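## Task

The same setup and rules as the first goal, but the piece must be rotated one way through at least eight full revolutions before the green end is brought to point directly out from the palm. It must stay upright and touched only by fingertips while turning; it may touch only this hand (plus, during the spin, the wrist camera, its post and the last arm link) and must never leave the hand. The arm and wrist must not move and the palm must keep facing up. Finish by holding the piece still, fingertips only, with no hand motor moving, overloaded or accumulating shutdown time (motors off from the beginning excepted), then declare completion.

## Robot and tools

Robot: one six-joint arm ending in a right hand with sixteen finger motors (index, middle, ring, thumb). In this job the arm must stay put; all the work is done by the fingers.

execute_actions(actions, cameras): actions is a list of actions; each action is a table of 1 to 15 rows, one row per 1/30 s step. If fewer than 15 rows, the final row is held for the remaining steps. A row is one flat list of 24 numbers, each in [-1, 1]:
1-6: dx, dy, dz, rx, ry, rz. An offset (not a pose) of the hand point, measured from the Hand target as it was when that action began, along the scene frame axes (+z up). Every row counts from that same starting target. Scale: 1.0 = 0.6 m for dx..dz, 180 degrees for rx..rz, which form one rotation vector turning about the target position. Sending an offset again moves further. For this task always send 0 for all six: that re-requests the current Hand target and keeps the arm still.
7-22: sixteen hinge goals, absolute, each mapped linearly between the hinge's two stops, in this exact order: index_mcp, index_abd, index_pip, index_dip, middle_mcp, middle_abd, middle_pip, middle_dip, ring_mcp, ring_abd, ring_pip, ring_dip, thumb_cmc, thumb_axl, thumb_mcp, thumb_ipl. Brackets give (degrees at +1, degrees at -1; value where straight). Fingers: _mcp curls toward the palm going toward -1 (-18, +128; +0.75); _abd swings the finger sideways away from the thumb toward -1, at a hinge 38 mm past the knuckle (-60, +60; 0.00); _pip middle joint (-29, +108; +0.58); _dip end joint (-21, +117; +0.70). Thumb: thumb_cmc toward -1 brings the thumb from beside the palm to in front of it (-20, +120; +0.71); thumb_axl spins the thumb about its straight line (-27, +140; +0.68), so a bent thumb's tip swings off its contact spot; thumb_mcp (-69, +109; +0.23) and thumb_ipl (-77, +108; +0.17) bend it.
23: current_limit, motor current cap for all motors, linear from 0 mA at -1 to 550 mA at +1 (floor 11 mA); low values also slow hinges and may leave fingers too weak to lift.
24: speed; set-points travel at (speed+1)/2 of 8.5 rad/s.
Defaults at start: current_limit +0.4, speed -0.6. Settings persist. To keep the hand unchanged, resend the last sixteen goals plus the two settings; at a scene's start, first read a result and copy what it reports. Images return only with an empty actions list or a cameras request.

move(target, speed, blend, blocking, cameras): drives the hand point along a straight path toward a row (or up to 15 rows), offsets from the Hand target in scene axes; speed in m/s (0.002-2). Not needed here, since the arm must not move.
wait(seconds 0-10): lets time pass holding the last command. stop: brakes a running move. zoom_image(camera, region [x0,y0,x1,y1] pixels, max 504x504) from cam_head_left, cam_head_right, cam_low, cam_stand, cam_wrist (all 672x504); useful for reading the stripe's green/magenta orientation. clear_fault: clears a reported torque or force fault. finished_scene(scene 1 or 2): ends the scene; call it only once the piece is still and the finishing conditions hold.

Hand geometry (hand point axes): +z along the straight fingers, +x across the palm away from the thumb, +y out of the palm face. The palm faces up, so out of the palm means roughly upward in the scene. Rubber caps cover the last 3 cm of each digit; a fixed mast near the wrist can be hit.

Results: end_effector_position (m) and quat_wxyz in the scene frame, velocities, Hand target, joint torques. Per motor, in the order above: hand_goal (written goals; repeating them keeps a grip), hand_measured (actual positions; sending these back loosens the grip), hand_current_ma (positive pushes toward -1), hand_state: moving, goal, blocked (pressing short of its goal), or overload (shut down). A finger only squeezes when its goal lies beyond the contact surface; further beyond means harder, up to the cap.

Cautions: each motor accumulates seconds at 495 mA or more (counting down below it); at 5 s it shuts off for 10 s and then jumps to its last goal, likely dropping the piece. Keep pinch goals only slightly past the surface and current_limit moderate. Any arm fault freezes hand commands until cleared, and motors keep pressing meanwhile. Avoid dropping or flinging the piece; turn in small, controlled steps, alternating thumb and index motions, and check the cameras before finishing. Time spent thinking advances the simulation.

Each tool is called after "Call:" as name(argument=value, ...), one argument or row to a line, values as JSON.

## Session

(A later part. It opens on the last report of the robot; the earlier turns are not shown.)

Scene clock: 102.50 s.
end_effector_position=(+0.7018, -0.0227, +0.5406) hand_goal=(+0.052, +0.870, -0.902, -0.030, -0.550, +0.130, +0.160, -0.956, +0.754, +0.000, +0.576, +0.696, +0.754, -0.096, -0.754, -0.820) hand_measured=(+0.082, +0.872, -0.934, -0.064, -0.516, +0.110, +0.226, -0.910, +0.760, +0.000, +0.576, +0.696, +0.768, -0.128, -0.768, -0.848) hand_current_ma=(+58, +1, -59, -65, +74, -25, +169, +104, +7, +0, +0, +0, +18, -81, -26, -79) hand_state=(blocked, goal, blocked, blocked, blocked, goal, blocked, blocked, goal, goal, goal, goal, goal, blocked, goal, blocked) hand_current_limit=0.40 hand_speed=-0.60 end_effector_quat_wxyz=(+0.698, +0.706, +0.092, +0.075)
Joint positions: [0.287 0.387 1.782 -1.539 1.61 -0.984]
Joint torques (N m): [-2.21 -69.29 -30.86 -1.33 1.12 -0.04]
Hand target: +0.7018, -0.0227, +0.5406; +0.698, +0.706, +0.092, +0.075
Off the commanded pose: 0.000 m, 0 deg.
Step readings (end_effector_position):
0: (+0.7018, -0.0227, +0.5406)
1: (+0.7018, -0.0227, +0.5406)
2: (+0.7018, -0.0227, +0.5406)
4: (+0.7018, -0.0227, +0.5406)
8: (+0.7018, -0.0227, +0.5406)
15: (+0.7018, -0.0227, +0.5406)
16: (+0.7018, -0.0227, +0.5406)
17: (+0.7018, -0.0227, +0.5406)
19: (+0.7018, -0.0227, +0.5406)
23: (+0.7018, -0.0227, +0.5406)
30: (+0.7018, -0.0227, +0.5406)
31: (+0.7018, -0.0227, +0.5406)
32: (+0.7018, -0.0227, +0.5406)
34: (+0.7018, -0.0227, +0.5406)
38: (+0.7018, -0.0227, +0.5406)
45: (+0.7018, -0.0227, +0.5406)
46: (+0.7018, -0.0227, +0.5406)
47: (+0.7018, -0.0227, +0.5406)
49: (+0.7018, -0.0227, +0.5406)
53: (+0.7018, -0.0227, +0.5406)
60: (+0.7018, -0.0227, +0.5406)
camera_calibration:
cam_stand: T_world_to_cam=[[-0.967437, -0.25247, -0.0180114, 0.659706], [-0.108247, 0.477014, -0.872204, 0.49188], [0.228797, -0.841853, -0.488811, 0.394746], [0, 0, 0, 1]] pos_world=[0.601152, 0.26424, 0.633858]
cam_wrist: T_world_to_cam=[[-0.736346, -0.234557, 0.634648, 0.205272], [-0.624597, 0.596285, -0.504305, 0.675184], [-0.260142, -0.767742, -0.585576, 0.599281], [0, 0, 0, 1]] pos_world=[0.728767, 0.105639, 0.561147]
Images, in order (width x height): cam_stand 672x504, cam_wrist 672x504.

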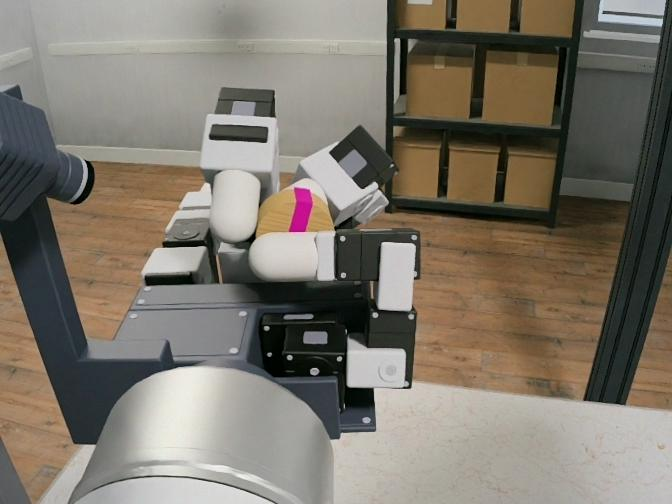

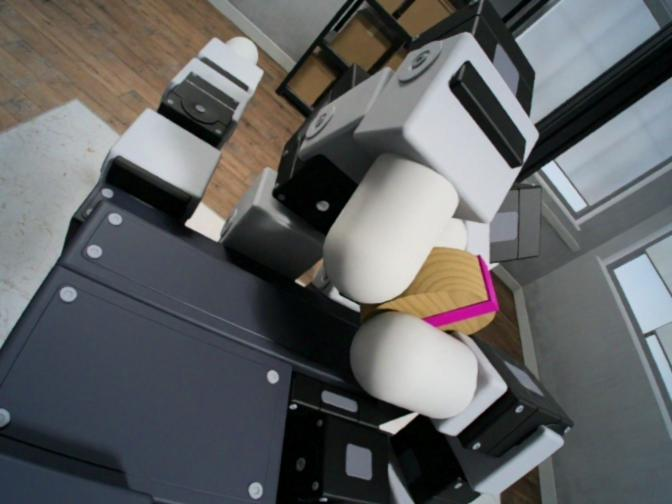

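Call:
execute_actions(
  actions=[
    [[0,0,0,0,0,0,0.052,0.87,-0.902,-0.03,-0.55,-0.2,0.58,-0.55,0.754,0,0.576,0.696,0.754,-0.096,-0.755,-0.82,0.4,-0.6]],
    [[0,0,0,0,0,0,0.052,0.87,-0.902,-0.03,-0.55,0.36,0.54,-0.78,0.754,0,0.576,0.696,0.754,-0.096,-0.755,-0.82,0.4,-0.6]],
    [[0,0,0,0,0,0,0.052,0.87,-0.902,-0.03,-0.55,0.28,0.39,-0.91,0.754,0,0.576,0.696,0.754,-0.096,-0.755,-0.82,0.4,-0.6]],
    [[0,0,0,0,0,0,0.052,0.87,-0.902,-0.03,-0.55,0.13,0.16,-0.957,0.754,0,0.576,0.696,0.754,-0.096,-0.755,-0.82,0.4,-0.6]],
    [[0,0,0,0,0,0,0.052,0.87,-0.902,-0.03,-0.55,-0.2,0.58,-0.55,0.754,0,0.576,0.696,0.754,-0.096,-0.755,-0.82,0.4,-0.6]],
    [[0,0,0,0,0,0,0.052,0.87,-0.902,-0.03,-0.55,0.36,0.54,-0.78,0.754,0,0.576,0.696,0.754,-0.096,-0.755,-0.82,0.4,-0.6]],
    [[0,0,0,0,0,0,0.052,0.87,-0.902,-0.03,-0.55,0.28,0.39,-0.91,0.754,0,0.576,0.696,0.754,-0.096,-0.755,-0.82,0.4,-0.6]],
    [[0,0,0,0,0,0,0.052,0.87,-0.902,-0.03,-0.55,0.13,0.16,-0.957,0.754,0,0.576,0.696,0.754,-0.096,-0.755,-0.82,0.4,-0.6]],
  ],
  cameras=["cam_stand"],
)

Call:
execute_actions(
  actions=[
    [[0,0,0,0,0,0,0.052,0.87,-0.902,-0.03,-0.55,-0.2,0.58,-0.55,0.754,0,0.576,0.696,0.754,-0.096,-0.755,-0.82,0.4,-0.6]],
    [[0,0,0,0,0,0,0.052,0.87,-0.902,-0.03,-0.55,0.36,0.54,-0.78,0.754,0,0.576,0.696,0.754,-0.096,-0.755,-0.82,0.4,-0.6]],
    [[0,0,0,0,0,0,0.052,0.87,-0.902,-0.03,-0.55,0.28,0.39,-0.91,0.754,0,0.576,0.696,0.754,-0.096,-0.755,-0.82,0.4,-0.6]],
    [[0,0,0,0,0,0,0.052,0.87,-0.902,-0.03,-0.55,0.13,0.16,-0.957,0.754,0,0.576,0.696,0.754,-0.096,-0.755,-0.82,0.4,-0.6]],
    [[0,0,0,0,0,0,0.052,0.87,-0.902,-0.03,-0.55,-0.2,0.58,-0.55,0.754,0,0.576,0.696,0.754,-0.096,-0.755,-0.82,0.4,-0.6]],
    [[0,0,0,0,0,0,0.052,0.87,-0.902,-0.03,-0.55,0.36,0.54,-0.78,0.754,0,0.576,0.696,0.754,-0.096,-0.755,-0.82,0.4,-0.6]],
    [[0,0,0,0,0,0,0.052,0.87,-0.902,-0.03,-0.55,0.28,0.39,-0.91,0.754,0,0.576,0.696,0.754,-0.096,-0.755,-0.82,0.4,-0.6]],
    [[0,0,0,0,0,0,0.052,0.87,-0.902,-0.03,-0.55,0.13,0.16,-0.957,0.754,0,0.576,0.696,0.754,-0.096,-0.755,-0.82,0.4,-0.6]],
  ],
  cameras=["cam_stand","cam_wrist"],
)

Scene clock: 134.37 s.
end_effector_position=(+0.7018, -0.0227, +0.5406) hand_goal=(+0.052, +0.870, -0.902, -0.030, -0.550, +0.130, +0.160, -0.956, +0.754, +0.000, +0.576, +0.696, +0.754, -0.096, -0.754, -0.820) hand_measured=(+0.082, +0.872, -0.934, -0.064, -0.514, +0.110, +0.228, -0.910, +0.760, +0.000, +0.576, +0.696, +0.762, -0.128, -0.770, -0.850) hand_current_ma=(+58, +0, -61, -67, +76, -27, +174, +104, +7, +0, +0, +0, +10, -79, -33, -82) hand_state=(blocked, goal, blocked, blocked, blocked, blocked, blocked, blocked, goal, goal, goal, goal, goal, blocked, goal, blocked) hand_current_limit=0.40 hand_speed=-0.60 end_effector_quat_wxyz=(+0.698, +0.706, +0.092, +0.075)
Joint positions: [0.287 0.387 1.782 -1.539 1.61 -0.984]
Joint torques (N m): [-2.2 -69.52 -30.71 -1.31 1.13 -0.02]
Hand target: +0.7018, -0.0227, +0.5406; +0.698, +0.706, +0.092, +0.075
Off the commanded pose: 0.000 m, 0 deg.
Step readings (end_effector_position):
0: (+0.7018, -0.0227, +0.5406)
1: (+0.7018, -0.0227, +0.5406)
2: (+0.7018, -0.0227, +0.5406)
4: (+0.7018, -0.0227, +0.5406)
8: (+0.7018, -0.0227, +0.5406)
15: (+0.7018, -0.0227, +0.5406)
16: (+0.7018, -0.0227, +0.5406)
17: (+0.7018, -0.0227, +0.5406)
19: (+0.7018, -0.0227, +0.5406)
23: (+0.7018, -0.0227, +0.5406)
30: (+0.7018, -0.0227, +0.5406)
31: (+0.7018, -0.0227, +0.5406)
32: (+0.7018, -0.0227, +0.5406)
34: (+0.7018, -0.0227, +0.5406)
38: (+0.7018, -0.0227, +0.5406)
45: (+0.7018, -0.0227, +0.5406)
46: (+0.7018, -0.0227, +0.5406)
47: (+0.7018, -0.0227, +0.5406)
49: (+0.7018, -0.0227, +0.5406)
53: (+0.7018, -0.0227, +0.5406)
60: (+0.7018, -0.0227, +0.5406)
61: (+0.7018, -0.0227, +0.5406)
62: (+0.7018, -0.0227, +0.5406)
64: (+0.7018, -0.0227, +0.5406)
68: (+0.7018, -0.0227, +0.5406)
75: (+0.7018, -0.0227, +0.5406)
76: (+0.7018, -0.0227, +0.5406)
77: (+0.7018, -0.0227, +0.5406)
79: (+0.7018, -0.0227, +0.5406)
83: (+0.7018, -0.0227, +0.5406)
90: (+0.7018, -0.0227, +0.5406)
91: (+0.7018, -0.0227, +0.5406)
92: (+0.7018, -0.0227, +0.5406)
94: (+0.7018, -0.0227, +0.5406)
98: (+0.7018, -0.0227, +0.5406)
105: (+0.7018, -0.0227, +0.5406)
106: (+0.7018, -0.0227, +0.5406)
107: (+0.7018, -0.0227, +0.5406)
109: (+0.7018, -0.0227, +0.5406)
113: (+0.7018, -0.0227, +0.5406)
120: (+0.7018, -0.0227, +0.5406)
camera_calibration:
cam_stand: T_world_to_cam=[[-0.967437, -0.25247, -0.0180114, 0.659706], [-0.108247, 0.477014, -0.872204, 0.49188], [0.228797, -0.841853, -0.488811, 0.394746], [0, 0, 0, 1]] pos_world=[0.601152, 0.26424, 0.633858]
Images, in order (width x height): cam_stand 672x504.

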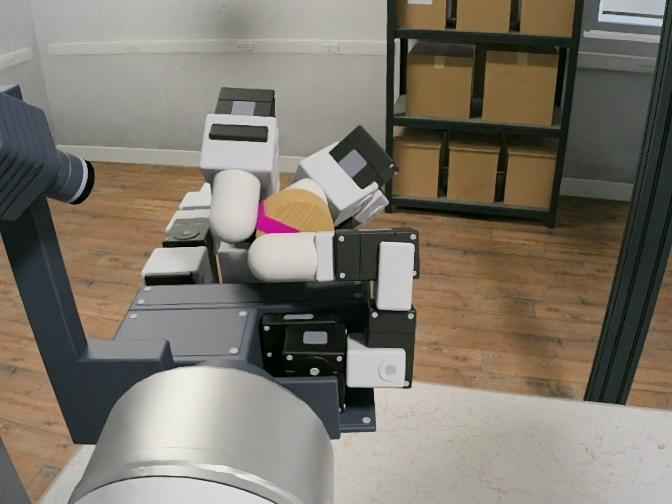

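Scene clock: 138.57 s.
end_effector_position=(+0.7018, -0.0227, +0.5406) hand_goal=(+0.052, +0.870, -0.902, -0.030, -0.550, +0.130, +0.160, -0.956, +0.754, +0.000, +0.576, +0.696, +0.754, -0.096, -0.754, -0.820) hand_measured=(+0.082, +0.872, -0.934, -0.064, -0.514, +0.110, +0.232, -0.908, +0.760, +0.000, +0.576, +0.696, +0.762, -0.128, -0.772, -0.850) hand_current_ma=(+59, +1, -58, -67, +76, -27, +186, +105, +7, +0, +0, +0, +8, -78, -37, -84) hand_state=(blocked, goal, blocked, blocked, blocked, blocked, blocked, blocked, goal, goal, goal, goal, goal, blocked, goal, blocked) hand_current_limit=0.40 hand_speed=-0.60 end_effector_quat_wxyz=(+0.698, +0.706, +0.092, +0.075)
Joint positions: [0.287 0.387 1.782 -1.539 1.61 -0.984]
Joint torques (N m): [-2.63 -69.36 -30.8 -1.34 1.14 -0.04]
Hand target: +0.7018, -0.0227, +0.5406; +0.698, +0.706, +0.092, +0.075
Off the commanded pose: 0.000 m, 0 deg.
Step readings (end_effector_position):
0: (+0.7018, -0.0227, +0.5406)
1: (+0.7018, -0.0227, +0.5406)
2: (+0.7018, -0.0227, +0.5406)
4: (+0.7018, -0.0227, +0.5406)
8: (+0.7018, -0.0227, +0.5406)
15: (+0.7018, -0.0227, +0.5406)
16: (+0.7018, -0.0227, +0.5406)
17: (+0.7018, -0.0227, +0.5406)
19: (+0.7018, -0.0227, +0.5406)
23: (+0.7018, -0.0227, +0.5406)
30: (+0.7018, -0.0227, +0.5406)
31: (+0.7018, -0.0227, +0.5406)
32: (+0.7018, -0.0227, +0.5406)
34: (+0.7018, -0.0227, +0.5406)
38: (+0.7018, -0.0227, +0.5406)
45: (+0.7018, -0.0227, +0.5406)
46: (+0.7018, -0.0227, +0.5406)
47: (+0.7018, -0.0227, +0.5406)
49: (+0.7018, -0.0227, +0.5406)
53: (+0.7018, -0.0227, +0.5406)
60: (+0.7018, -0.0227, +0.5406)
61: (+0.7018, -0.0227, +0.5406)
62: (+0.7018, -0.0227, +0.5406)
64: (+0.7018, -0.0227, +0.5406)
68: (+0.7018, -0.0227, +0.5406)
75: (+0.7018, -0.0227, +0.5406)
76: (+0.7018, -0.0227, +0.5406)
77: (+0.7018, -0.0227, +0.5406)
79: (+0.7018, -0.0227, +0.5406)
83: (+0.7018, -0.0227, +0.5406)
90: (+0.7018, -0.0227, +0.5406)
91: (+0.7018, -0.0227, +0.5406)
92: (+0.7018, -0.0227, +0.5406)
94: (+0.7018, -0.0227, +0.5406)
98: (+0.7018, -0.0227, +0.5406)
105: (+0.7018, -0.0227, +0.5406)
106: (+0.7018, -0.0227, +0.5406)
107: (+0.7018, -0.0227, +0.5406)
109: (+0.7018, -0.0227, +0.5406)
113: (+0.7018, -0.0227, +0.5406)
120: (+0.7018, -0.0227, +0.5406)
camera_calibration:
cam_stand: T_world_to_cam=[[-0.967437, -0.25247, -0.0180114, 0.659706], [-0.108247, 0.477014, -0.872204, 0.49188], [0.228797, -0.841853, -0.488811, 0.394746], [0, 0, 0, 1]] pos_world=[0.601152, 0.26424, 0.633858]
cam_wrist: T_world_to_cam=[[-0.736346, -0.234557, 0.634648, 0.205272], [-0.624597, 0.596285, -0.504305, 0.675184], [-0.260142, -0.767742, -0.585576, 0.599281], [0, 0, 0, 1]] pos_world=[0.728767, 0.105639, 0.561147]
Images, in order (width x height): cam_stand 672x504, cam_wrist 672x504.

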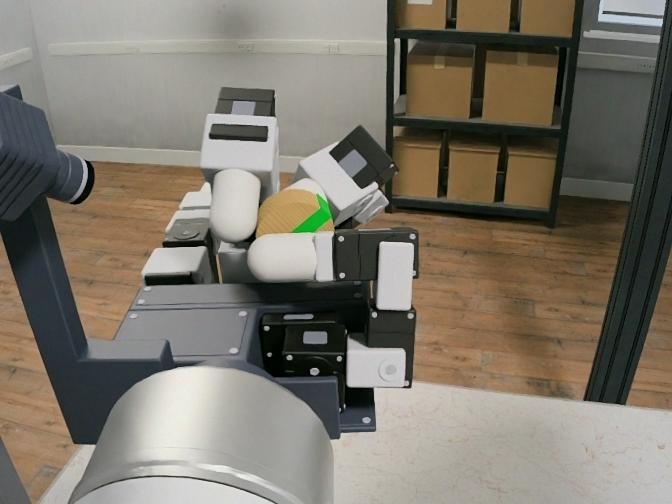

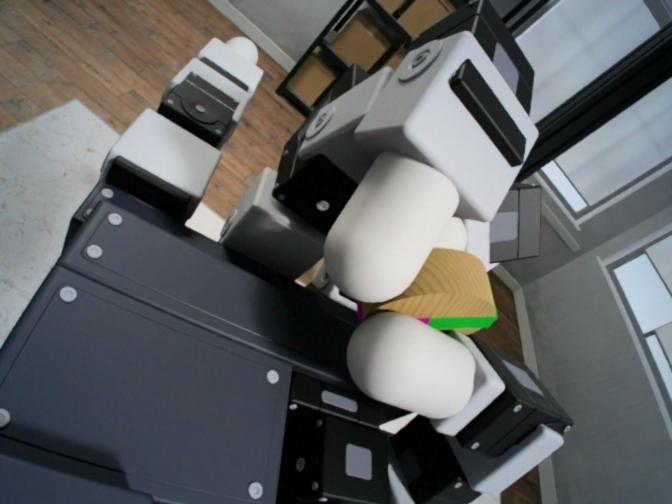

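Call:
execute_actions(
  actions=[
    [[0,0,0,0,0,0,0.052,0.87,-0.902,-0.03,-0.55,-0.2,0.58,-0.55,0.754,0,0.576,0.696,0.754,-0.096,-0.755,-0.82,0.4,-0.6]],
    [[0,0,0,0,0,0,0.052,0.87,-0.902,-0.03,-0.55,0.36,0.52,-0.8,0.754,0,0.576,0.696,0.754,-0.096,-0.755,-0.82,0.4,-0.6]],
    [[0,0,0,0,0,0,0.052,0.87,-0.902,-0.03,-0.55,0.26,0.36,-0.92,0.754,0,0.576,0.696,0.754,-0.096,-0.755,-0.82,0.4,-0.6]],
    [[0,0,0,0,0,0,0.052,0.87,-0.902,-0.03,-0.55,0.1,0.1,-0.957,0.754,0,0.576,0.696,0.754,-0.096,-0.755,-0.82,0.4,-0.6]],
    [[0,0,0,0,0,0,0.052,0.87,-0.902,-0.03,-0.55,-0.2,0.58,-0.55,0.754,0,0.576,0.696,0.754,-0.096,-0.755,-0.82,0.4,-0.6]],
    [[0,0,0,0,0,0,0.052,0.87,-0.902,-0.03,-0.55,0.36,0.52,-0.8,0.754,0,0.576,0.696,0.754,-0.096,-0.755,-0.82,0.4,-0.6]],
    [[0,0,0,0,0,0,0.052,0.87,-0.902,-0.03,-0.55,0.26,0.36,-0.92,0.754,0,0.576,0.696,0.754,-0.096,-0.755,-0.82,0.4,-0.6]],
    [[0,0,0,0,0,0,0.052,0.87,-0.902,-0.03,-0.55,0.1,0.1,-0.957,0.754,0,0.576,0.696,0.754,-0.096,-0.755,-0.82,0.4,-0.6]],
  ],
  cameras=["cam_stand"],
)

Call:
execute_actions(
  actions=[
    [[0,0,0,0,0,0,0.052,0.87,-0.902,-0.03,-0.55,-0.2,0.58,-0.55,0.754,0,0.576,0.696,0.754,-0.096,-0.755,-0.82,0.4,-0.6]],
    [[0,0,0,0,0,0,0.052,0.87,-0.902,-0.03,-0.55,0.36,0.52,-0.8,0.754,0,0.576,0.696,0.754,-0.096,-0.755,-0.82,0.4,-0.6]],
    [[0,0,0,0,0,0,0.052,0.87,-0.902,-0.03,-0.55,0.26,0.36,-0.92,0.754,0,0.576,0.696,0.754,-0.096,-0.755,-0.82,0.4,-0.6]],
    [[0,0,0,0,0,0,0.052,0.87,-0.902,-0.03,-0.55,0.1,0.1,-0.957,0.754,0,0.576,0.696,0.754,-0.096,-0.755,-0.82,0.4,-0.6]],
    [[0,0,0,0,0,0,0.052,0.87,-0.902,-0.03,-0.55,-0.2,0.58,-0.55,0.754,0,0.576,0.696,0.754,-0.096,-0.755,-0.82,0.4,-0.6]],
    [[0,0,0,0,0,0,0.052,0.87,-0.902,-0.03,-0.55,0.36,0.52,-0.8,0.754,0,0.576,0.696,0.754,-0.096,-0.755,-0.82,0.4,-0.6]],
    [[0,0,0,0,0,0,0.052,0.87,-0.902,-0.03,-0.55,0.26,0.36,-0.92,0.754,0,0.576,0.696,0.754,-0.096,-0.755,-0.82,0.4,-0.6]],
    [[0,0,0,0,0,0,0.052,0.87,-0.902,-0.03,-0.55,0.1,0.1,-0.957,0.754,0,0.576,0.696,0.754,-0.096,-0.755,-0.82,0.4,-0.6]],
  ],
  cameras=["cam_stand","cam_wrist"],
)

Scene clock: 162.90 s.
end_effector_position=(+0.7018, -0.0227, +0.5406) hand_goal=(+0.052, +0.870, -0.902, -0.030, -0.550, +0.100, +0.100, -0.956, +0.754, +0.000, +0.576, +0.696, +0.754, -0.096, -0.754, -0.820) hand_measured=(+0.082, +0.870, -0.934, -0.064, -0.516, +0.080, +0.164, -0.918, +0.760, +0.000, +0.576, +0.696, +0.764, -0.126, -0.772, -0.850) hand_current_ma=(+61, +0, -60, -64, +74, -25, +161, +76, +7, +0, +0, +0, +11, -76, -42, -83) hand_state=(blocked, goal, blocked, blocked, blocked, goal, blocked, blocked, goal, goal, goal, goal, goal, blocked, goal, blocked) hand_current_limit=0.40 hand_speed=-0.60 end_effector_quat_wxyz=(+0.698, +0.706, +0.092, +0.075)
Joint positions: [0.287 0.387 1.782 -1.539 1.61 -0.984]
Joint torques (N m): [-2.27 -69.31 -30.88 -1.33 1.1 -0.03]
Hand target: +0.7018, -0.0227, +0.5406; +0.698, +0.706, +0.092, +0.075
Off the commanded pose: 0.000 m, 0 deg.
Step readings (end_effector_position):
0: (+0.7018, -0.0227, +0.5406)
1: (+0.7018, -0.0227, +0.5406)
2: (+0.7018, -0.0227, +0.5406)
4: (+0.7018, -0.0227, +0.5406)
8: (+0.7018, -0.0227, +0.5406)
15: (+0.7018, -0.0227, +0.5406)
16: (+0.7018, -0.0227, +0.5406)
17: (+0.7018, -0.0227, +0.5406)
19: (+0.7018, -0.0227, +0.5406)
23: (+0.7018, -0.0227, +0.5406)
30: (+0.7018, -0.0227, +0.5406)
31: (+0.7018, -0.0227, +0.5406)
32: (+0.7018, -0.0227, +0.5406)
34: (+0.7018, -0.0227, +0.5406)
38: (+0.7018, -0.0227, +0.5406)
45: (+0.7018, -0.0227, +0.5406)
46: (+0.7018, -0.0227, +0.5406)
47: (+0.7018, -0.0227, +0.5406)
49: (+0.7018, -0.0227, +0.5406)
53: (+0.7018, -0.0227, +0.5406)
60: (+0.7018, -0.0227, +0.5406)
61: (+0.7018, -0.0227, +0.5406)
62: (+0.7018, -0.0227, +0.5406)
64: (+0.7018, -0.0227, +0.5406)
68: (+0.7018, -0.0227, +0.5406)
75: (+0.7018, -0.0227, +0.5406)
76: (+0.7018, -0.0227, +0.5406)
77: (+0.7018, -0.0227, +0.5406)
79: (+0.7018, -0.0227, +0.5406)
83: (+0.7018, -0.0227, +0.5406)
90: (+0.7018, -0.0227, +0.5406)
91: (+0.7018, -0.0227, +0.5406)
92: (+0.7018, -0.0227, +0.5406)
94: (+0.7018, -0.0227, +0.5406)
98: (+0.7018, -0.0227, +0.5406)
105: (+0.7018, -0.0227, +0.5406)
106: (+0.7018, -0.0227, +0.5406)
107: (+0.7018, -0.0227, +0.5406)
109: (+0.7018, -0.0227, +0.5406)
113: (+0.7018, -0.0227, +0.5406)
120: (+0.7018, -0.0227, +0.5406)
camera_calibration:
cam_stand: T_world_to_cam=[[-0.967437, -0.25247, -0.0180114, 0.659706], [-0.108247, 0.477014, -0.872204, 0.49188], [0.228797, -0.841853, -0.488811, 0.394746], [0, 0, 0, 1]] pos_world=[0.601152, 0.26424, 0.633858]
Images, in order (width x height): cam_stand 672x504.

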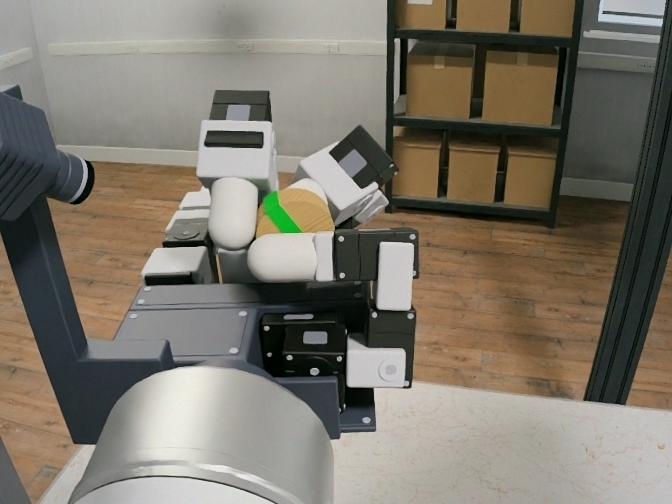

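Scene clock: 167.10 s.
end_effector_position=(+0.7018, -0.0227, +0.5406) hand_goal=(+0.052, +0.870, -0.902, -0.030, -0.550, +0.100, +0.100, -0.956, +0.754, +0.000, +0.576, +0.696, +0.754, -0.096, -0.754, -0.820) hand_measured=(+0.082, +0.870, -0.934, -0.062, -0.516, +0.080, +0.164, -0.918, +0.760, +0.000, +0.576, +0.696, +0.764, -0.126, -0.772, -0.850) hand_current_ma=(+61, +0, -61, -62, +74, -25, +162, +76, +7, +0, +0, +0, +11, -76, -41, -83) hand_state=(blocked, goal, blocked, blocked, blocked, goal, blocked, blocked, goal, goal, goal, goal, goal, blocked, goal, blocked) hand_current_limit=0.40 hand_speed=-0.60 end_effector_quat_wxyz=(+0.698, +0.706, +0.092, +0.075)
Joint positions: [0.287 0.387 1.782 -1.539 1.61 -0.984]
Joint torques (N m): [-2.32 -69.69 -30.71 -1.33 1.13 -0.03]
Hand target: +0.7018, -0.0227, +0.5406; +0.698, +0.706, +0.092, +0.075
Off the commanded pose: 0.000 m, 0 deg.
Step readings (end_effector_position):
0: (+0.7018, -0.0227, +0.5406)
1: (+0.7018, -0.0227, +0.5406)
2: (+0.7018, -0.0227, +0.5406)
4: (+0.7018, -0.0227, +0.5406)
8: (+0.7018, -0.0227, +0.5406)
15: (+0.7018, -0.0227, +0.5406)
16: (+0.7018, -0.0227, +0.5406)
17: (+0.7018, -0.0227, +0.5406)
19: (+0.7018, -0.0227, +0.5406)
23: (+0.7018, -0.0227, +0.5406)
30: (+0.7018, -0.0227, +0.5406)
31: (+0.7018, -0.0227, +0.5406)
32: (+0.7018, -0.0227, +0.5406)
34: (+0.7018, -0.0227, +0.5406)
38: (+0.7018, -0.0227, +0.5406)
45: (+0.7018, -0.0227, +0.5406)
46: (+0.7018, -0.0227, +0.5406)
47: (+0.7018, -0.0227, +0.5406)
49: (+0.7018, -0.0227, +0.5406)
53: (+0.7018, -0.0227, +0.5406)
60: (+0.7018, -0.0227, +0.5406)
61: (+0.7018, -0.0227, +0.5406)
62: (+0.7018, -0.0227, +0.5406)
64: (+0.7018, -0.0227, +0.5406)
68: (+0.7018, -0.0227, +0.5406)
75: (+0.7018, -0.0227, +0.5406)
76: (+0.7018, -0.0227, +0.5406)
77: (+0.7018, -0.0227, +0.5406)
79: (+0.7018, -0.0227, +0.5406)
83: (+0.7018, -0.0227, +0.5406)
90: (+0.7018, -0.0227, +0.5406)
91: (+0.7018, -0.0227, +0.5406)
92: (+0.7018, -0.0227, +0.5406)
94: (+0.7018, -0.0227, +0.5406)
98: (+0.7018, -0.0227, +0.5406)
105: (+0.7018, -0.0227, +0.5406)
106: (+0.7018, -0.0227, +0.5406)
107: (+0.7018, -0.0227, +0.5406)
109: (+0.7018, -0.0227, +0.5406)
113: (+0.7018, -0.0227, +0.5406)
120: (+0.7018, -0.0227, +0.5406)
camera_calibration:
cam_stand: T_world_to_cam=[[-0.967437, -0.25247, -0.0180114, 0.659706], [-0.108247, 0.477014, -0.872204, 0.49188], [0.228797, -0.841853, -0.488811, 0.394746], [0, 0, 0, 1]] pos_world=[0.601152, 0.26424, 0.633858]
cam_wrist: T_world_to_cam=[[-0.736346, -0.234557, 0.634648, 0.205272], [-0.624597, 0.596285, -0.504305, 0.675184], [-0.260142, -0.767742, -0.585576, 0.599281], [0, 0, 0, 1]] pos_world=[0.728767, 0.105639, 0.561147]
Images, in order (width x height): cam_stand 672x504, cam_wrist 672x504.

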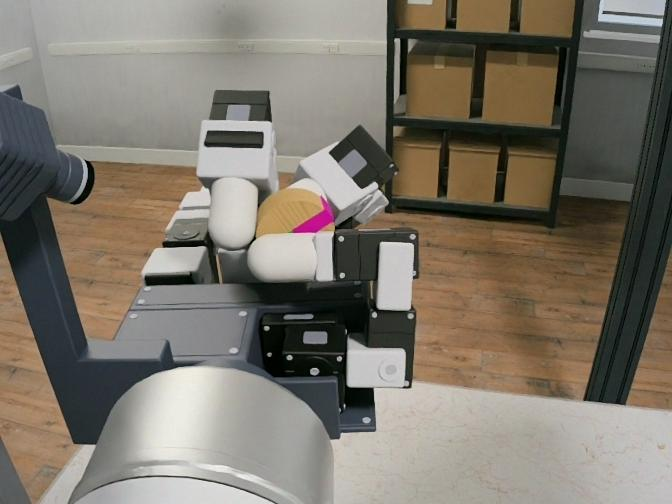

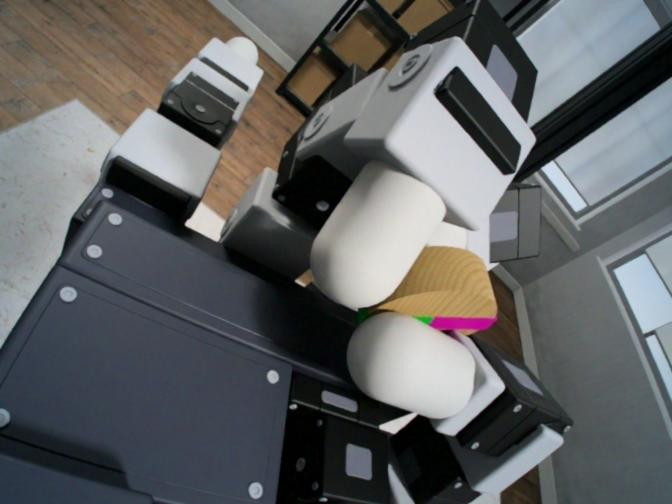

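Call:
execute_actions(
  actions=[
    [[0,0,0,0,0,0,0.052,0.87,-0.902,-0.03,-0.55,-0.2,0.58,-0.55,0.754,0,0.576,0.696,0.754,-0.096,-0.755,-0.82,0.4,-0.6]],
    [[0,0,0,0,0,0,0.052,0.87,-0.902,-0.03,-0.55,0.36,0.52,-0.8,0.754,0,0.576,0.696,0.754,-0.096,-0.755,-0.82,0.4,-0.6]],
    [[0,0,0,0,0,0,0.052,0.87,-0.902,-0.03,-0.55,0.26,0.36,-0.92,0.754,0,0.576,0.696,0.754,-0.096,-0.755,-0.82,0.4,-0.6]],
    [[0,0,0,0,0,0,0.052,0.87,-0.902,-0.03,-0.55,0.1,0.1,-0.957,0.754,0,0.576,0.696,0.754,-0.096,-0.755,-0.82,0.4,-0.6]],
    [[0,0,0,0,0,0,0.052,0.87,-0.902,-0.03,-0.55,-0.2,0.58,-0.55,0.754,0,0.576,0.696,0.754,-0.096,-0.755,-0.82,0.4,-0.6]],
    [[0,0,0,0,0,0,0.052,0.87,-0.902,-0.03,-0.55,0.36,0.52,-0.8,0.754,0,0.576,0.696,0.754,-0.096,-0.755,-0.82,0.4,-0.6]],
    [[0,0,0,0,0,0,0.052,0.87,-0.902,-0.03,-0.55,0.26,0.36,-0.92,0.754,0,0.576,0.696,0.754,-0.096,-0.755,-0.82,0.4,-0.6]],
    [[0,0,0,0,0,0,0.052,0.87,-0.902,-0.03,-0.55,0.1,0.1,-0.957,0.754,0,0.576,0.696,0.754,-0.096,-0.755,-0.82,0.4,-0.6]],
    [[0,0,0,0,0,0,0.052,0.87,-0.902,-0.03,-0.55,-0.2,0.58,-0.55,0.754,0,0.576,0.696,0.754,-0.096,-0.755,-0.82,0.4,-0.6]],
    [[0,0,0,0,0,0,0.052,0.87,-0.902,-0.03,-0.55,0.36,0.52,-0.8,0.754,0,0.576,0.696,0.754,-0.096,-0.755,-0.82,0.4,-0.6]],
    [[0,0,0,0,0,0,0.052,0.87,-0.902,-0.03,-0.55,0.26,0.36,-0.92,0.754,0,0.576,0.696,0.754,-0.096,-0.755,-0.82,0.4,-0.6]],
    [[0,0,0,0,0,0,0.052,0.87,-0.902,-0.03,-0.55,0.1,0.1,-0.957,0.754,0,0.576,0.696,0.754,-0.096,-0.755,-0.82,0.4,-0.6]],
  ],
  cameras=["cam_stand"],
)

Call:
execute_actions(
  actions=[
    [[0,0,0,0,0,0,0.052,0.87,-0.902,-0.03,-0.55,-0.2,0.58,-0.55,0.754,0,0.576,0.696,0.754,-0.096,-0.755,-0.82,0.4,-0.6]],
    [[0,0,0,0,0,0,0.052,0.87,-0.902,-0.03,-0.55,0.36,0.52,-0.8,0.754,0,0.576,0.696,0.754,-0.096,-0.755,-0.82,0.4,-0.6]],
    [[0,0,0,0,0,0,0.052,0.87,-0.902,-0.03,-0.55,0.26,0.36,-0.92,0.754,0,0.576,0.696,0.754,-0.096,-0.755,-0.82,0.4,-0.6]],
    [[0,0,0,0,0,0,0.052,0.87,-0.902,-0.03,-0.55,0.1,0.1,-0.957,0.754,0,0.576,0.696,0.754,-0.096,-0.755,-0.82,0.4,-0.6]],
    [[0,0,0,0,0,0,0.052,0.87,-0.902,-0.03,-0.55,-0.2,0.58,-0.55,0.754,0,0.576,0.696,0.754,-0.096,-0.755,-0.82,0.4,-0.6]],
    [[0,0,0,0,0,0,0.052,0.87,-0.902,-0.03,-0.55,0.36,0.52,-0.8,0.754,0,0.576,0.696,0.754,-0.096,-0.755,-0.82,0.4,-0.6]],
    [[0,0,0,0,0,0,0.052,0.87,-0.902,-0.03,-0.55,0.26,0.36,-0.92,0.754,0,0.576,0.696,0.754,-0.096,-0.755,-0.82,0.4,-0.6]],
    [[0,0,0,0,0,0,0.052,0.87,-0.902,-0.03,-0.55,0.1,0.1,-0.957,0.754,0,0.576,0.696,0.754,-0.096,-0.755,-0.82,0.4,-0.6]],
    [[0,0,0,0,0,0,0.052,0.87,-0.902,-0.03,-0.55,-0.2,0.58,-0.55,0.754,0,0.576,0.696,0.754,-0.096,-0.755,-0.82,0.4,-0.6]],
    [[0,0,0,0,0,0,0.052,0.87,-0.902,-0.03,-0.55,0.36,0.52,-0.8,0.754,0,0.576,0.696,0.754,-0.096,-0.755,-0.82,0.4,-0.6]],
    [[0,0,0,0,0,0,0.052,0.87,-0.902,-0.03,-0.55,0.26,0.36,-0.92,0.754,0,0.576,0.696,0.754,-0.096,-0.755,-0.82,0.4,-0.6]],
    [[0,0,0,0,0,0,0.052,0.87,-0.902,-0.03,-0.55,0.1,0.1,-0.957,0.754,0,0.576,0.696,0.754,-0.096,-0.755,-0.82,0.4,-0.6]],
  ],
  cameras=["cam_stand"],
)

Call:
execute_actions(
  actions=[
    [[0,0,0,0,0,0,0.052,0.87,-0.902,-0.03,-0.55,-0.2,0.58,-0.55,0.754,0,0.576,0.696,0.754,-0.096,-0.755,-0.82,0.4,-0.6]],
    [[0,0,0,0,0,0,0.052,0.87,-0.902,-0.03,-0.55,0.36,0.52,-0.8,0.754,0,0.576,0.696,0.754,-0.096,-0.755,-0.82,0.4,-0.6]],
    [[0,0,0,0,0,0,0.052,0.87,-0.902,-0.03,-0.55,0.26,0.36,-0.92,0.754,0,0.576,0.696,0.754,-0.096,-0.755,-0.82,0.4,-0.6]],
    [[0,0,0,0,0,0,0.052,0.87,-0.902,-0.03,-0.55,0.1,0.1,-0.957,0.754,0,0.576,0.696,0.754,-0.096,-0.755,-0.82,0.4,-0.6]],
    [[0,0,0,0,0,0,0.052,0.87,-0.902,-0.03,-0.55,-0.2,0.58,-0.55,0.754,0,0.576,0.696,0.754,-0.096,-0.755,-0.82,0.4,-0.6]],
    [[0,0,0,0,0,0,0.052,0.87,-0.902,-0.03,-0.55,0.36,0.52,-0.8,0.754,0,0.576,0.696,0.754,-0.096,-0.755,-0.82,0.4,-0.6]],
    [[0,0,0,0,0,0,0.052,0.87,-0.902,-0.03,-0.55,0.26,0.36,-0.92,0.754,0,0.576,0.696,0.754,-0.096,-0.755,-0.82,0.4,-0.6]],
    [[0,0,0,0,0,0,0.052,0.87,-0.902,-0.03,-0.55,0.1,0.1,-0.957,0.754,0,0.576,0.696,0.754,-0.096,-0.755,-0.82,0.4,-0.6]],
    [[0,0,0,0,0,0,0.052,0.87,-0.902,-0.03,-0.55,-0.2,0.58,-0.55,0.754,0,0.576,0.696,0.754,-0.096,-0.755,-0.82,0.4,-0.6]],
    [[0,0,0,0,0,0,0.052,0.87,-0.902,-0.03,-0.55,0.36,0.52,-0.8,0.754,0,0.576,0.696,0.754,-0.096,-0.755,-0.82,0.4,-0.6]],
    [[0,0,0,0,0,0,0.052,0.87,-0.902,-0.03,-0.55,0.26,0.36,-0.92,0.754,0,0.576,0.696,0.754,-0.096,-0.755,-0.82,0.4,-0.6]],
    [[0,0,0,0,0,0,0.052,0.87,-0.902,-0.03,-0.55,0.1,0.1,-0.957,0.754,0,0.576,0.696,0.754,-0.096,-0.755,-0.82,0.4,-0.6]],
  ],
  cameras=["cam_stand","cam_wrist"],
)

Scene clock: 228.20 s.
end_effector_position=(+0.7018, -0.0227, +0.5406) hand_goal=(+0.052, +0.870, -0.902, -0.030, -0.550, +0.100, +0.100, -0.956, +0.754, +0.000, +0.576, +0.696, +0.754, -0.096, -0.754, -0.820) hand_measured=(+0.082, +0.870, -0.934, -0.062, -0.516, +0.080, +0.164, -0.918, +0.760, +0.000, +0.576, +0.696, +0.764, -0.126, -0.772, -0.850) hand_current_ma=(+61, +0, -60, -61, +74, -26, +163, +75, +7, +0, +0, +0, +11, -76, -40, -84) hand_state=(blocked, goal, blocked, blocked, blocked, goal, blocked, blocked, goal, goal, goal, goal, goal, blocked, goal, blocked) hand_current_limit=0.40 hand_speed=-0.60 end_effector_quat_wxyz=(+0.698, +0.706, +0.092, +0.075)
Joint positions: [0.287 0.387 1.782 -1.539 1.61 -0.984]
Joint torques (N m): [-2.6 -69.49 -30.77 -1.33 1.09 -0.06]
Hand target: +0.7018, -0.0227, +0.5406; +0.698, +0.706, +0.092, +0.075
Off the commanded pose: 0.000 m, 0 deg.
Step readings (end_effector_position):
0: (+0.7018, -0.0227, +0.5406)
1: (+0.7018, -0.0227, +0.5406)
2: (+0.7018, -0.0227, +0.5406)
4: (+0.7018, -0.0227, +0.5406)
8: (+0.7018, -0.0227, +0.5406)
15: (+0.7018, -0.0227, +0.5406)
16: (+0.7018, -0.0227, +0.5406)
17: (+0.7018, -0.0227, +0.5406)
19: (+0.7018, -0.0227, +0.5406)
23: (+0.7018, -0.0227, +0.5406)
30: (+0.7018, -0.0227, +0.5406)
31: (+0.7018, -0.0227, +0.5406)
32: (+0.7018, -0.0227, +0.5406)
34: (+0.7018, -0.0227, +0.5406)
38: (+0.7018, -0.0227, +0.5406)
45: (+0.7018, -0.0227, +0.5406)
46: (+0.7018, -0.0227, +0.5406)
47: (+0.7018, -0.0227, +0.5406)
49: (+0.7018, -0.0227, +0.5406)
53: (+0.7018, -0.0227, +0.5406)
60: (+0.7018, -0.0227, +0.5406)
61: (+0.7018, -0.0227, +0.5406)
62: (+0.7018, -0.0227, +0.5406)
64: (+0.7018, -0.0227, +0.5406)
68: (+0.7018, -0.0227, +0.5406)
75: (+0.7018, -0.0227, +0.5406)
76: (+0.7018, -0.0227, +0.5406)
77: (+0.7018, -0.0227, +0.5406)
79: (+0.7018, -0.0227, +0.5406)
83: (+0.7018, -0.0227, +0.5406)
90: (+0.7018, -0.0227, +0.5406)
91: (+0.7018, -0.0227, +0.5406)
92: (+0.7018, -0.0227, +0.5406)
94: (+0.7018, -0.0227, +0.5406)
98: (+0.7018, -0.0227, +0.5406)
105: (+0.7018, -0.0227, +0.5406)
106: (+0.7018, -0.0227, +0.5406)
107: (+0.7018, -0.0227, +0.5406)
109: (+0.7018, -0.0227, +0.5406)
113: (+0.7018, -0.0227, +0.5406)
120: (+0.7018, -0.0227, +0.5406)
121: (+0.7018, -0.0227, +0.5406)
122: (+0.7018, -0.0227, +0.5406)
124: (+0.7018, -0.0227, +0.5406)
128: (+0.7018, -0.0227, +0.5406)
135: (+0.7018, -0.0227, +0.5406)
136: (+0.7018, -0.0227, +0.5406)
137: (+0.7018, -0.0227, +0.5406)
139: (+0.7018, -0.0227, +0.5406)
143: (+0.7018, -0.0227, +0.5406)
150: (+0.7018, -0.0227, +0.5406)
151: (+0.7018, -0.0227, +0.5406)
152: (+0.7018, -0.0227, +0.5406)
154: (+0.7018, -0.0227, +0.5406)
158: (+0.7018, -0.0227, +0.5406)
165: (+0.7018, -0.0227, +0.5406)
166: (+0.7018, -0.0227, +0.5406)
167: (+0.7018, -0.0227, +0.5406)
169: (+0.7018, -0.0227, +0.5406)
173: (+0.7018, -0.0227, +0.5406)
180: (+0.7018, -0.0227, +0.5406)
camera_calibration:
cam_stand: T_world_to_cam=[[-0.967437, -0.25247, -0.0180114, 0.659706], [-0.108247, 0.477014, -0.872204, 0.49188], [0.228797, -0.841853, -0.488811, 0.394746], [0, 0, 0, 1]] pos_world=[0.601152, 0.26424, 0.633858]
Images, in order (width x height): cam_stand 672x504.

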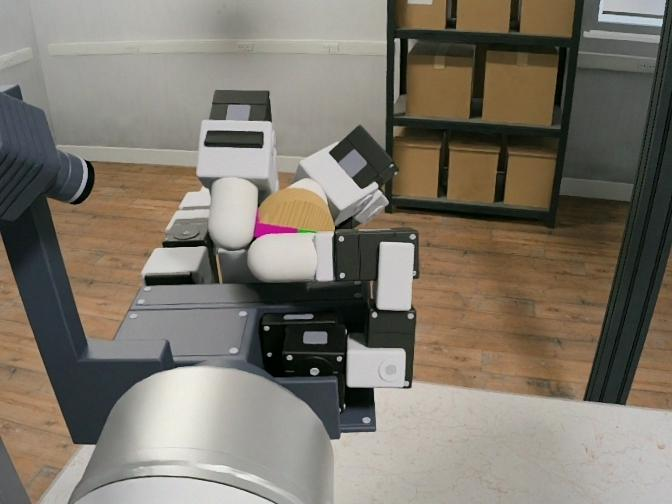

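Scene clock: 234.40 s.
end_effector_position=(+0.7018, -0.0227, +0.5406) hand_goal=(+0.052, +0.870, -0.902, -0.030, -0.550, +0.100, +0.100, -0.956, +0.754, +0.000, +0.576, +0.696, +0.754, -0.096, -0.754, -0.820) hand_measured=(+0.082, +0.870, -0.934, -0.062, -0.516, +0.080, +0.164, -0.918, +0.760, +0.000, +0.576, +0.696, +0.764, -0.126, -0.772, -0.850) hand_current_ma=(+61, +0, -60, -61, +74, -26, +163, +75, +7, +0, +0, +0, +11, -76, -40, -84) hand_state=(blocked, goal, blocked, blocked, blocked, goal, blocked, blocked, goal, goal, goal, goal, goal, blocked, goal, blocked) hand_current_limit=0.40 hand_speed=-0.60 end_effector_quat_wxyz=(+0.698, +0.706, +0.092, +0.075)
Joint positions: [0.287 0.387 1.782 -1.539 1.61 -0.984]
Joint torques (N m): [-2.36 -69.37 -30.74 -1.3 1.15 -0.08]
Hand target: +0.7018, -0.0227, +0.5406; +0.698, +0.706, +0.092, +0.075
Off the commanded pose: 0.000 m, 0 deg.
Step readings (end_effector_position):
0: (+0.7018, -0.0227, +0.5406)
1: (+0.7018, -0.0227, +0.5406)
2: (+0.7018, -0.0227, +0.5406)
4: (+0.7018, -0.0227, +0.5406)
8: (+0.7018, -0.0227, +0.5406)
15: (+0.7018, -0.0227, +0.5406)
16: (+0.7018, -0.0227, +0.5406)
17: (+0.7018, -0.0227, +0.5406)
19: (+0.7018, -0.0227, +0.5406)
23: (+0.7018, -0.0227, +0.5406)
30: (+0.7018, -0.0227, +0.5406)
31: (+0.7018, -0.0227, +0.5406)
32: (+0.7018, -0.0227, +0.5406)
34: (+0.7018, -0.0227, +0.5406)
38: (+0.7018, -0.0227, +0.5406)
45: (+0.7018, -0.0227, +0.5406)
46: (+0.7018, -0.0227, +0.5406)
47: (+0.7018, -0.0227, +0.5406)
49: (+0.7018, -0.0227, +0.5406)
53: (+0.7018, -0.0227, +0.5406)
60: (+0.7018, -0.0227, +0.5406)
61: (+0.7018, -0.0227, +0.5406)
62: (+0.7018, -0.0227, +0.5406)
64: (+0.7018, -0.0227, +0.5406)
68: (+0.7018, -0.0227, +0.5406)
75: (+0.7018, -0.0227, +0.5406)
76: (+0.7018, -0.0227, +0.5406)
77: (+0.7018, -0.0227, +0.5406)
79: (+0.7018, -0.0227, +0.5406)
83: (+0.7018, -0.0227, +0.5406)
90: (+0.7018, -0.0227, +0.5406)
91: (+0.7018, -0.0227, +0.5406)
92: (+0.7018, -0.0227, +0.5406)
94: (+0.7018, -0.0227, +0.5406)
98: (+0.7018, -0.0227, +0.5406)
105: (+0.7018, -0.0227, +0.5406)
106: (+0.7018, -0.0227, +0.5406)
107: (+0.7018, -0.0227, +0.5406)
109: (+0.7018, -0.0227, +0.5406)
113: (+0.7018, -0.0227, +0.5406)
120: (+0.7018, -0.0227, +0.5406)
121: (+0.7018, -0.0227, +0.5406)
122: (+0.7018, -0.0227, +0.5406)
124: (+0.7018, -0.0227, +0.5406)
128: (+0.7018, -0.0227, +0.5406)
135: (+0.7018, -0.0227, +0.5406)
136: (+0.7018, -0.0227, +0.5406)
137: (+0.7018, -0.0227, +0.5406)
139: (+0.7018, -0.0227, +0.5406)
143: (+0.7018, -0.0227, +0.5406)
150: (+0.7018, -0.0227, +0.5406)
151: (+0.7018, -0.0227, +0.5406)
152: (+0.7018, -0.0227, +0.5406)
154: (+0.7018, -0.0227, +0.5406)
158: (+0.7018, -0.0227, +0.5406)
165: (+0.7018, -0.0227, +0.5406)
166: (+0.7018, -0.0227, +0.5406)
167: (+0.7018, -0.0227, +0.5406)
169: (+0.7018, -0.0227, +0.5406)
173: (+0.7018, -0.0227, +0.5406)
180: (+0.7018, -0.0227, +0.5406)
camera_calibration:
cam_stand: T_world_to_cam=[[-0.967437, -0.25247, -0.0180114, 0.659706], [-0.108247, 0.477014, -0.872204, 0.49188], [0.228797, -0.841853, -0.488811, 0.394746], [0, 0, 0, 1]] pos_world=[0.601152, 0.26424, 0.633858]
Images, in order (width x height): cam_stand 672x504.

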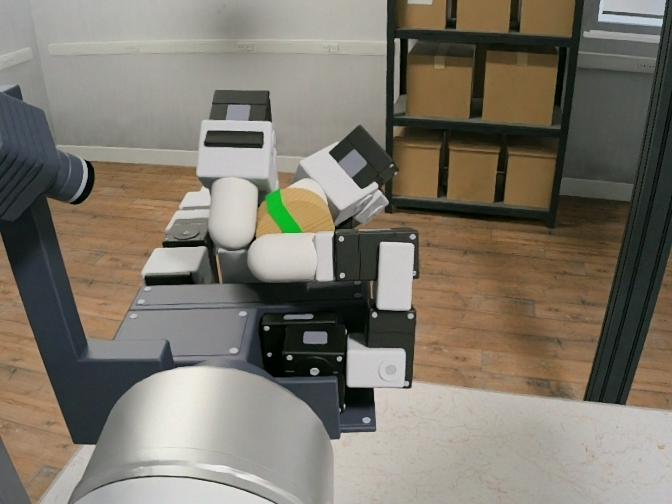

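Scene clock: 240.60 s.
end_effector_position=(+0.7018, -0.0227, +0.5406) hand_goal=(+0.052, +0.870, -0.902, -0.030, -0.550, +0.100, +0.100, -0.956, +0.754, +0.000, +0.576, +0.696, +0.754, -0.096, -0.754, -0.820) hand_measured=(+0.082, +0.870, -0.934, -0.062, -0.516, +0.080, +0.164, -0.918, +0.760, +0.000, +0.576, +0.696, +0.764, -0.126, -0.772, -0.850) hand_current_ma=(+61, +0, -60, -61, +74, -26, +163, +75, +7, +0, +0, +0, +11, -76, -40, -84) hand_state=(blocked, goal, blocked, blocked, blocked, goal, blocked, blocked, goal, goal, goal, goal, goal, blocked, goal, blocked) hand_current_limit=0.40 hand_speed=-0.60 end_effector_quat_wxyz=(+0.698, +0.706, +0.092, +0.075)
Joint positions: [0.287 0.387 1.782 -1.539 1.61 -0.984]
Joint torques (N m): [-2.48 -69.44 -30.84 -1.34 1.14 -0.02]
Hand target: +0.7018, -0.0227, +0.5406; +0.698, +0.706, +0.092, +0.075
Off the commanded pose: 0.000 m, 0 deg.
Step readings (end_effector_position):
0: (+0.7018, -0.0227, +0.5406)
1: (+0.7018, -0.0227, +0.5406)
2: (+0.7018, -0.0227, +0.5406)
4: (+0.7018, -0.0227, +0.5406)
8: (+0.7018, -0.0227, +0.5406)
15: (+0.7018, -0.0227, +0.5406)
16: (+0.7018, -0.0227, +0.5406)
17: (+0.7018, -0.0227, +0.5406)
19: (+0.7018, -0.0227, +0.5406)
23: (+0.7018, -0.0227, +0.5406)
30: (+0.7018, -0.0227, +0.5406)
31: (+0.7018, -0.0227, +0.5406)
32: (+0.7018, -0.0227, +0.5406)
34: (+0.7018, -0.0227, +0.5406)
38: (+0.7018, -0.0227, +0.5406)
45: (+0.7018, -0.0227, +0.5406)
46: (+0.7018, -0.0227, +0.5406)
47: (+0.7018, -0.0227, +0.5406)
49: (+0.7018, -0.0227, +0.5406)
53: (+0.7018, -0.0227, +0.5406)
60: (+0.7018, -0.0227, +0.5406)
61: (+0.7018, -0.0227, +0.5406)
62: (+0.7018, -0.0227, +0.5406)
64: (+0.7018, -0.0227, +0.5406)
68: (+0.7018, -0.0227, +0.5406)
75: (+0.7018, -0.0227, +0.5406)
76: (+0.7018, -0.0227, +0.5406)
77: (+0.7018, -0.0227, +0.5406)
79: (+0.7018, -0.0227, +0.5406)
83: (+0.7018, -0.0227, +0.5406)
90: (+0.7018, -0.0227, +0.5406)
91: (+0.7018, -0.0227, +0.5406)
92: (+0.7018, -0.0227, +0.5406)
94: (+0.7018, -0.0227, +0.5406)
98: (+0.7018, -0.0227, +0.5406)
105: (+0.7018, -0.0227, +0.5406)
106: (+0.7018, -0.0227, +0.5406)
107: (+0.7018, -0.0227, +0.5406)
109: (+0.7018, -0.0227, +0.5406)
113: (+0.7018, -0.0227, +0.5406)
120: (+0.7018, -0.0227, +0.5406)
121: (+0.7018, -0.0227, +0.5406)
122: (+0.7018, -0.0227, +0.5406)
124: (+0.7018, -0.0227, +0.5406)
128: (+0.7018, -0.0227, +0.5406)
135: (+0.7018, -0.0227, +0.5406)
136: (+0.7018, -0.0227, +0.5406)
137: (+0.7018, -0.0227, +0.5406)
139: (+0.7018, -0.0227, +0.5406)
143: (+0.7018, -0.0227, +0.5406)
150: (+0.7018, -0.0227, +0.5406)
151: (+0.7018, -0.0227, +0.5406)
152: (+0.7018, -0.0227, +0.5406)
154: (+0.7018, -0.0227, +0.5406)
158: (+0.7018, -0.0227, +0.5406)
165: (+0.7018, -0.0227, +0.5406)
166: (+0.7018, -0.0227, +0.5406)
167: (+0.7018, -0.0227, +0.5406)
169: (+0.7018, -0.0227, +0.5406)
173: (+0.7018, -0.0227, +0.5406)
180: (+0.7018, -0.0227, +0.5406)
camera_calibration:
cam_stand: T_world_to_cam=[[-0.967437, -0.25247, -0.0180114, 0.659706], [-0.108247, 0.477014, -0.872204, 0.49188], [0.228797, -0.841853, -0.488811, 0.394746], [0, 0, 0, 1]] pos_world=[0.601152, 0.26424, 0.633858]
cam_wrist: T_world_to_cam=[[-0.736346, -0.234557, 0.634648, 0.205272], [-0.624597, 0.596285, -0.504305, 0.675184], [-0.260142, -0.767742, -0.585576, 0.599281], [0, 0, 0, 1]] pos_world=[0.728767, 0.105639, 0.561147]
Images, in order (width x height): cam_stand 672x504, cam_wrist 672x504.

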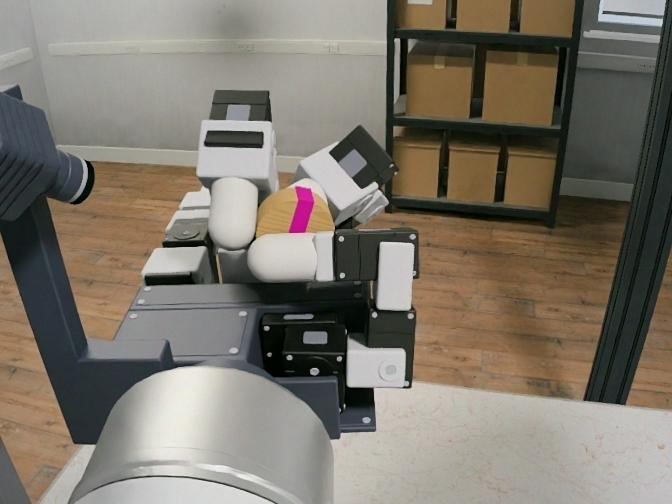

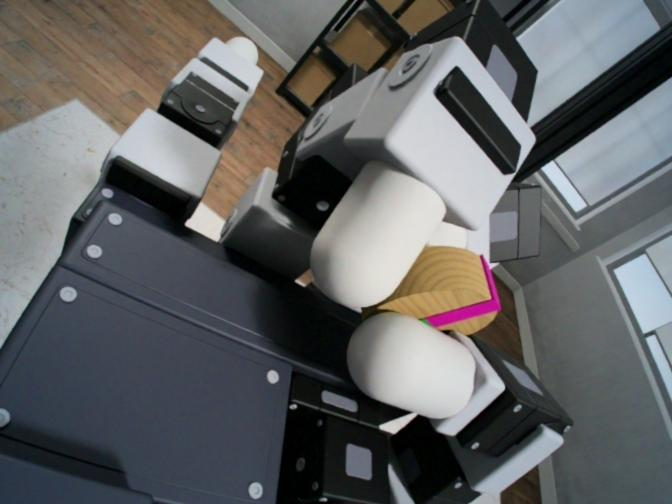

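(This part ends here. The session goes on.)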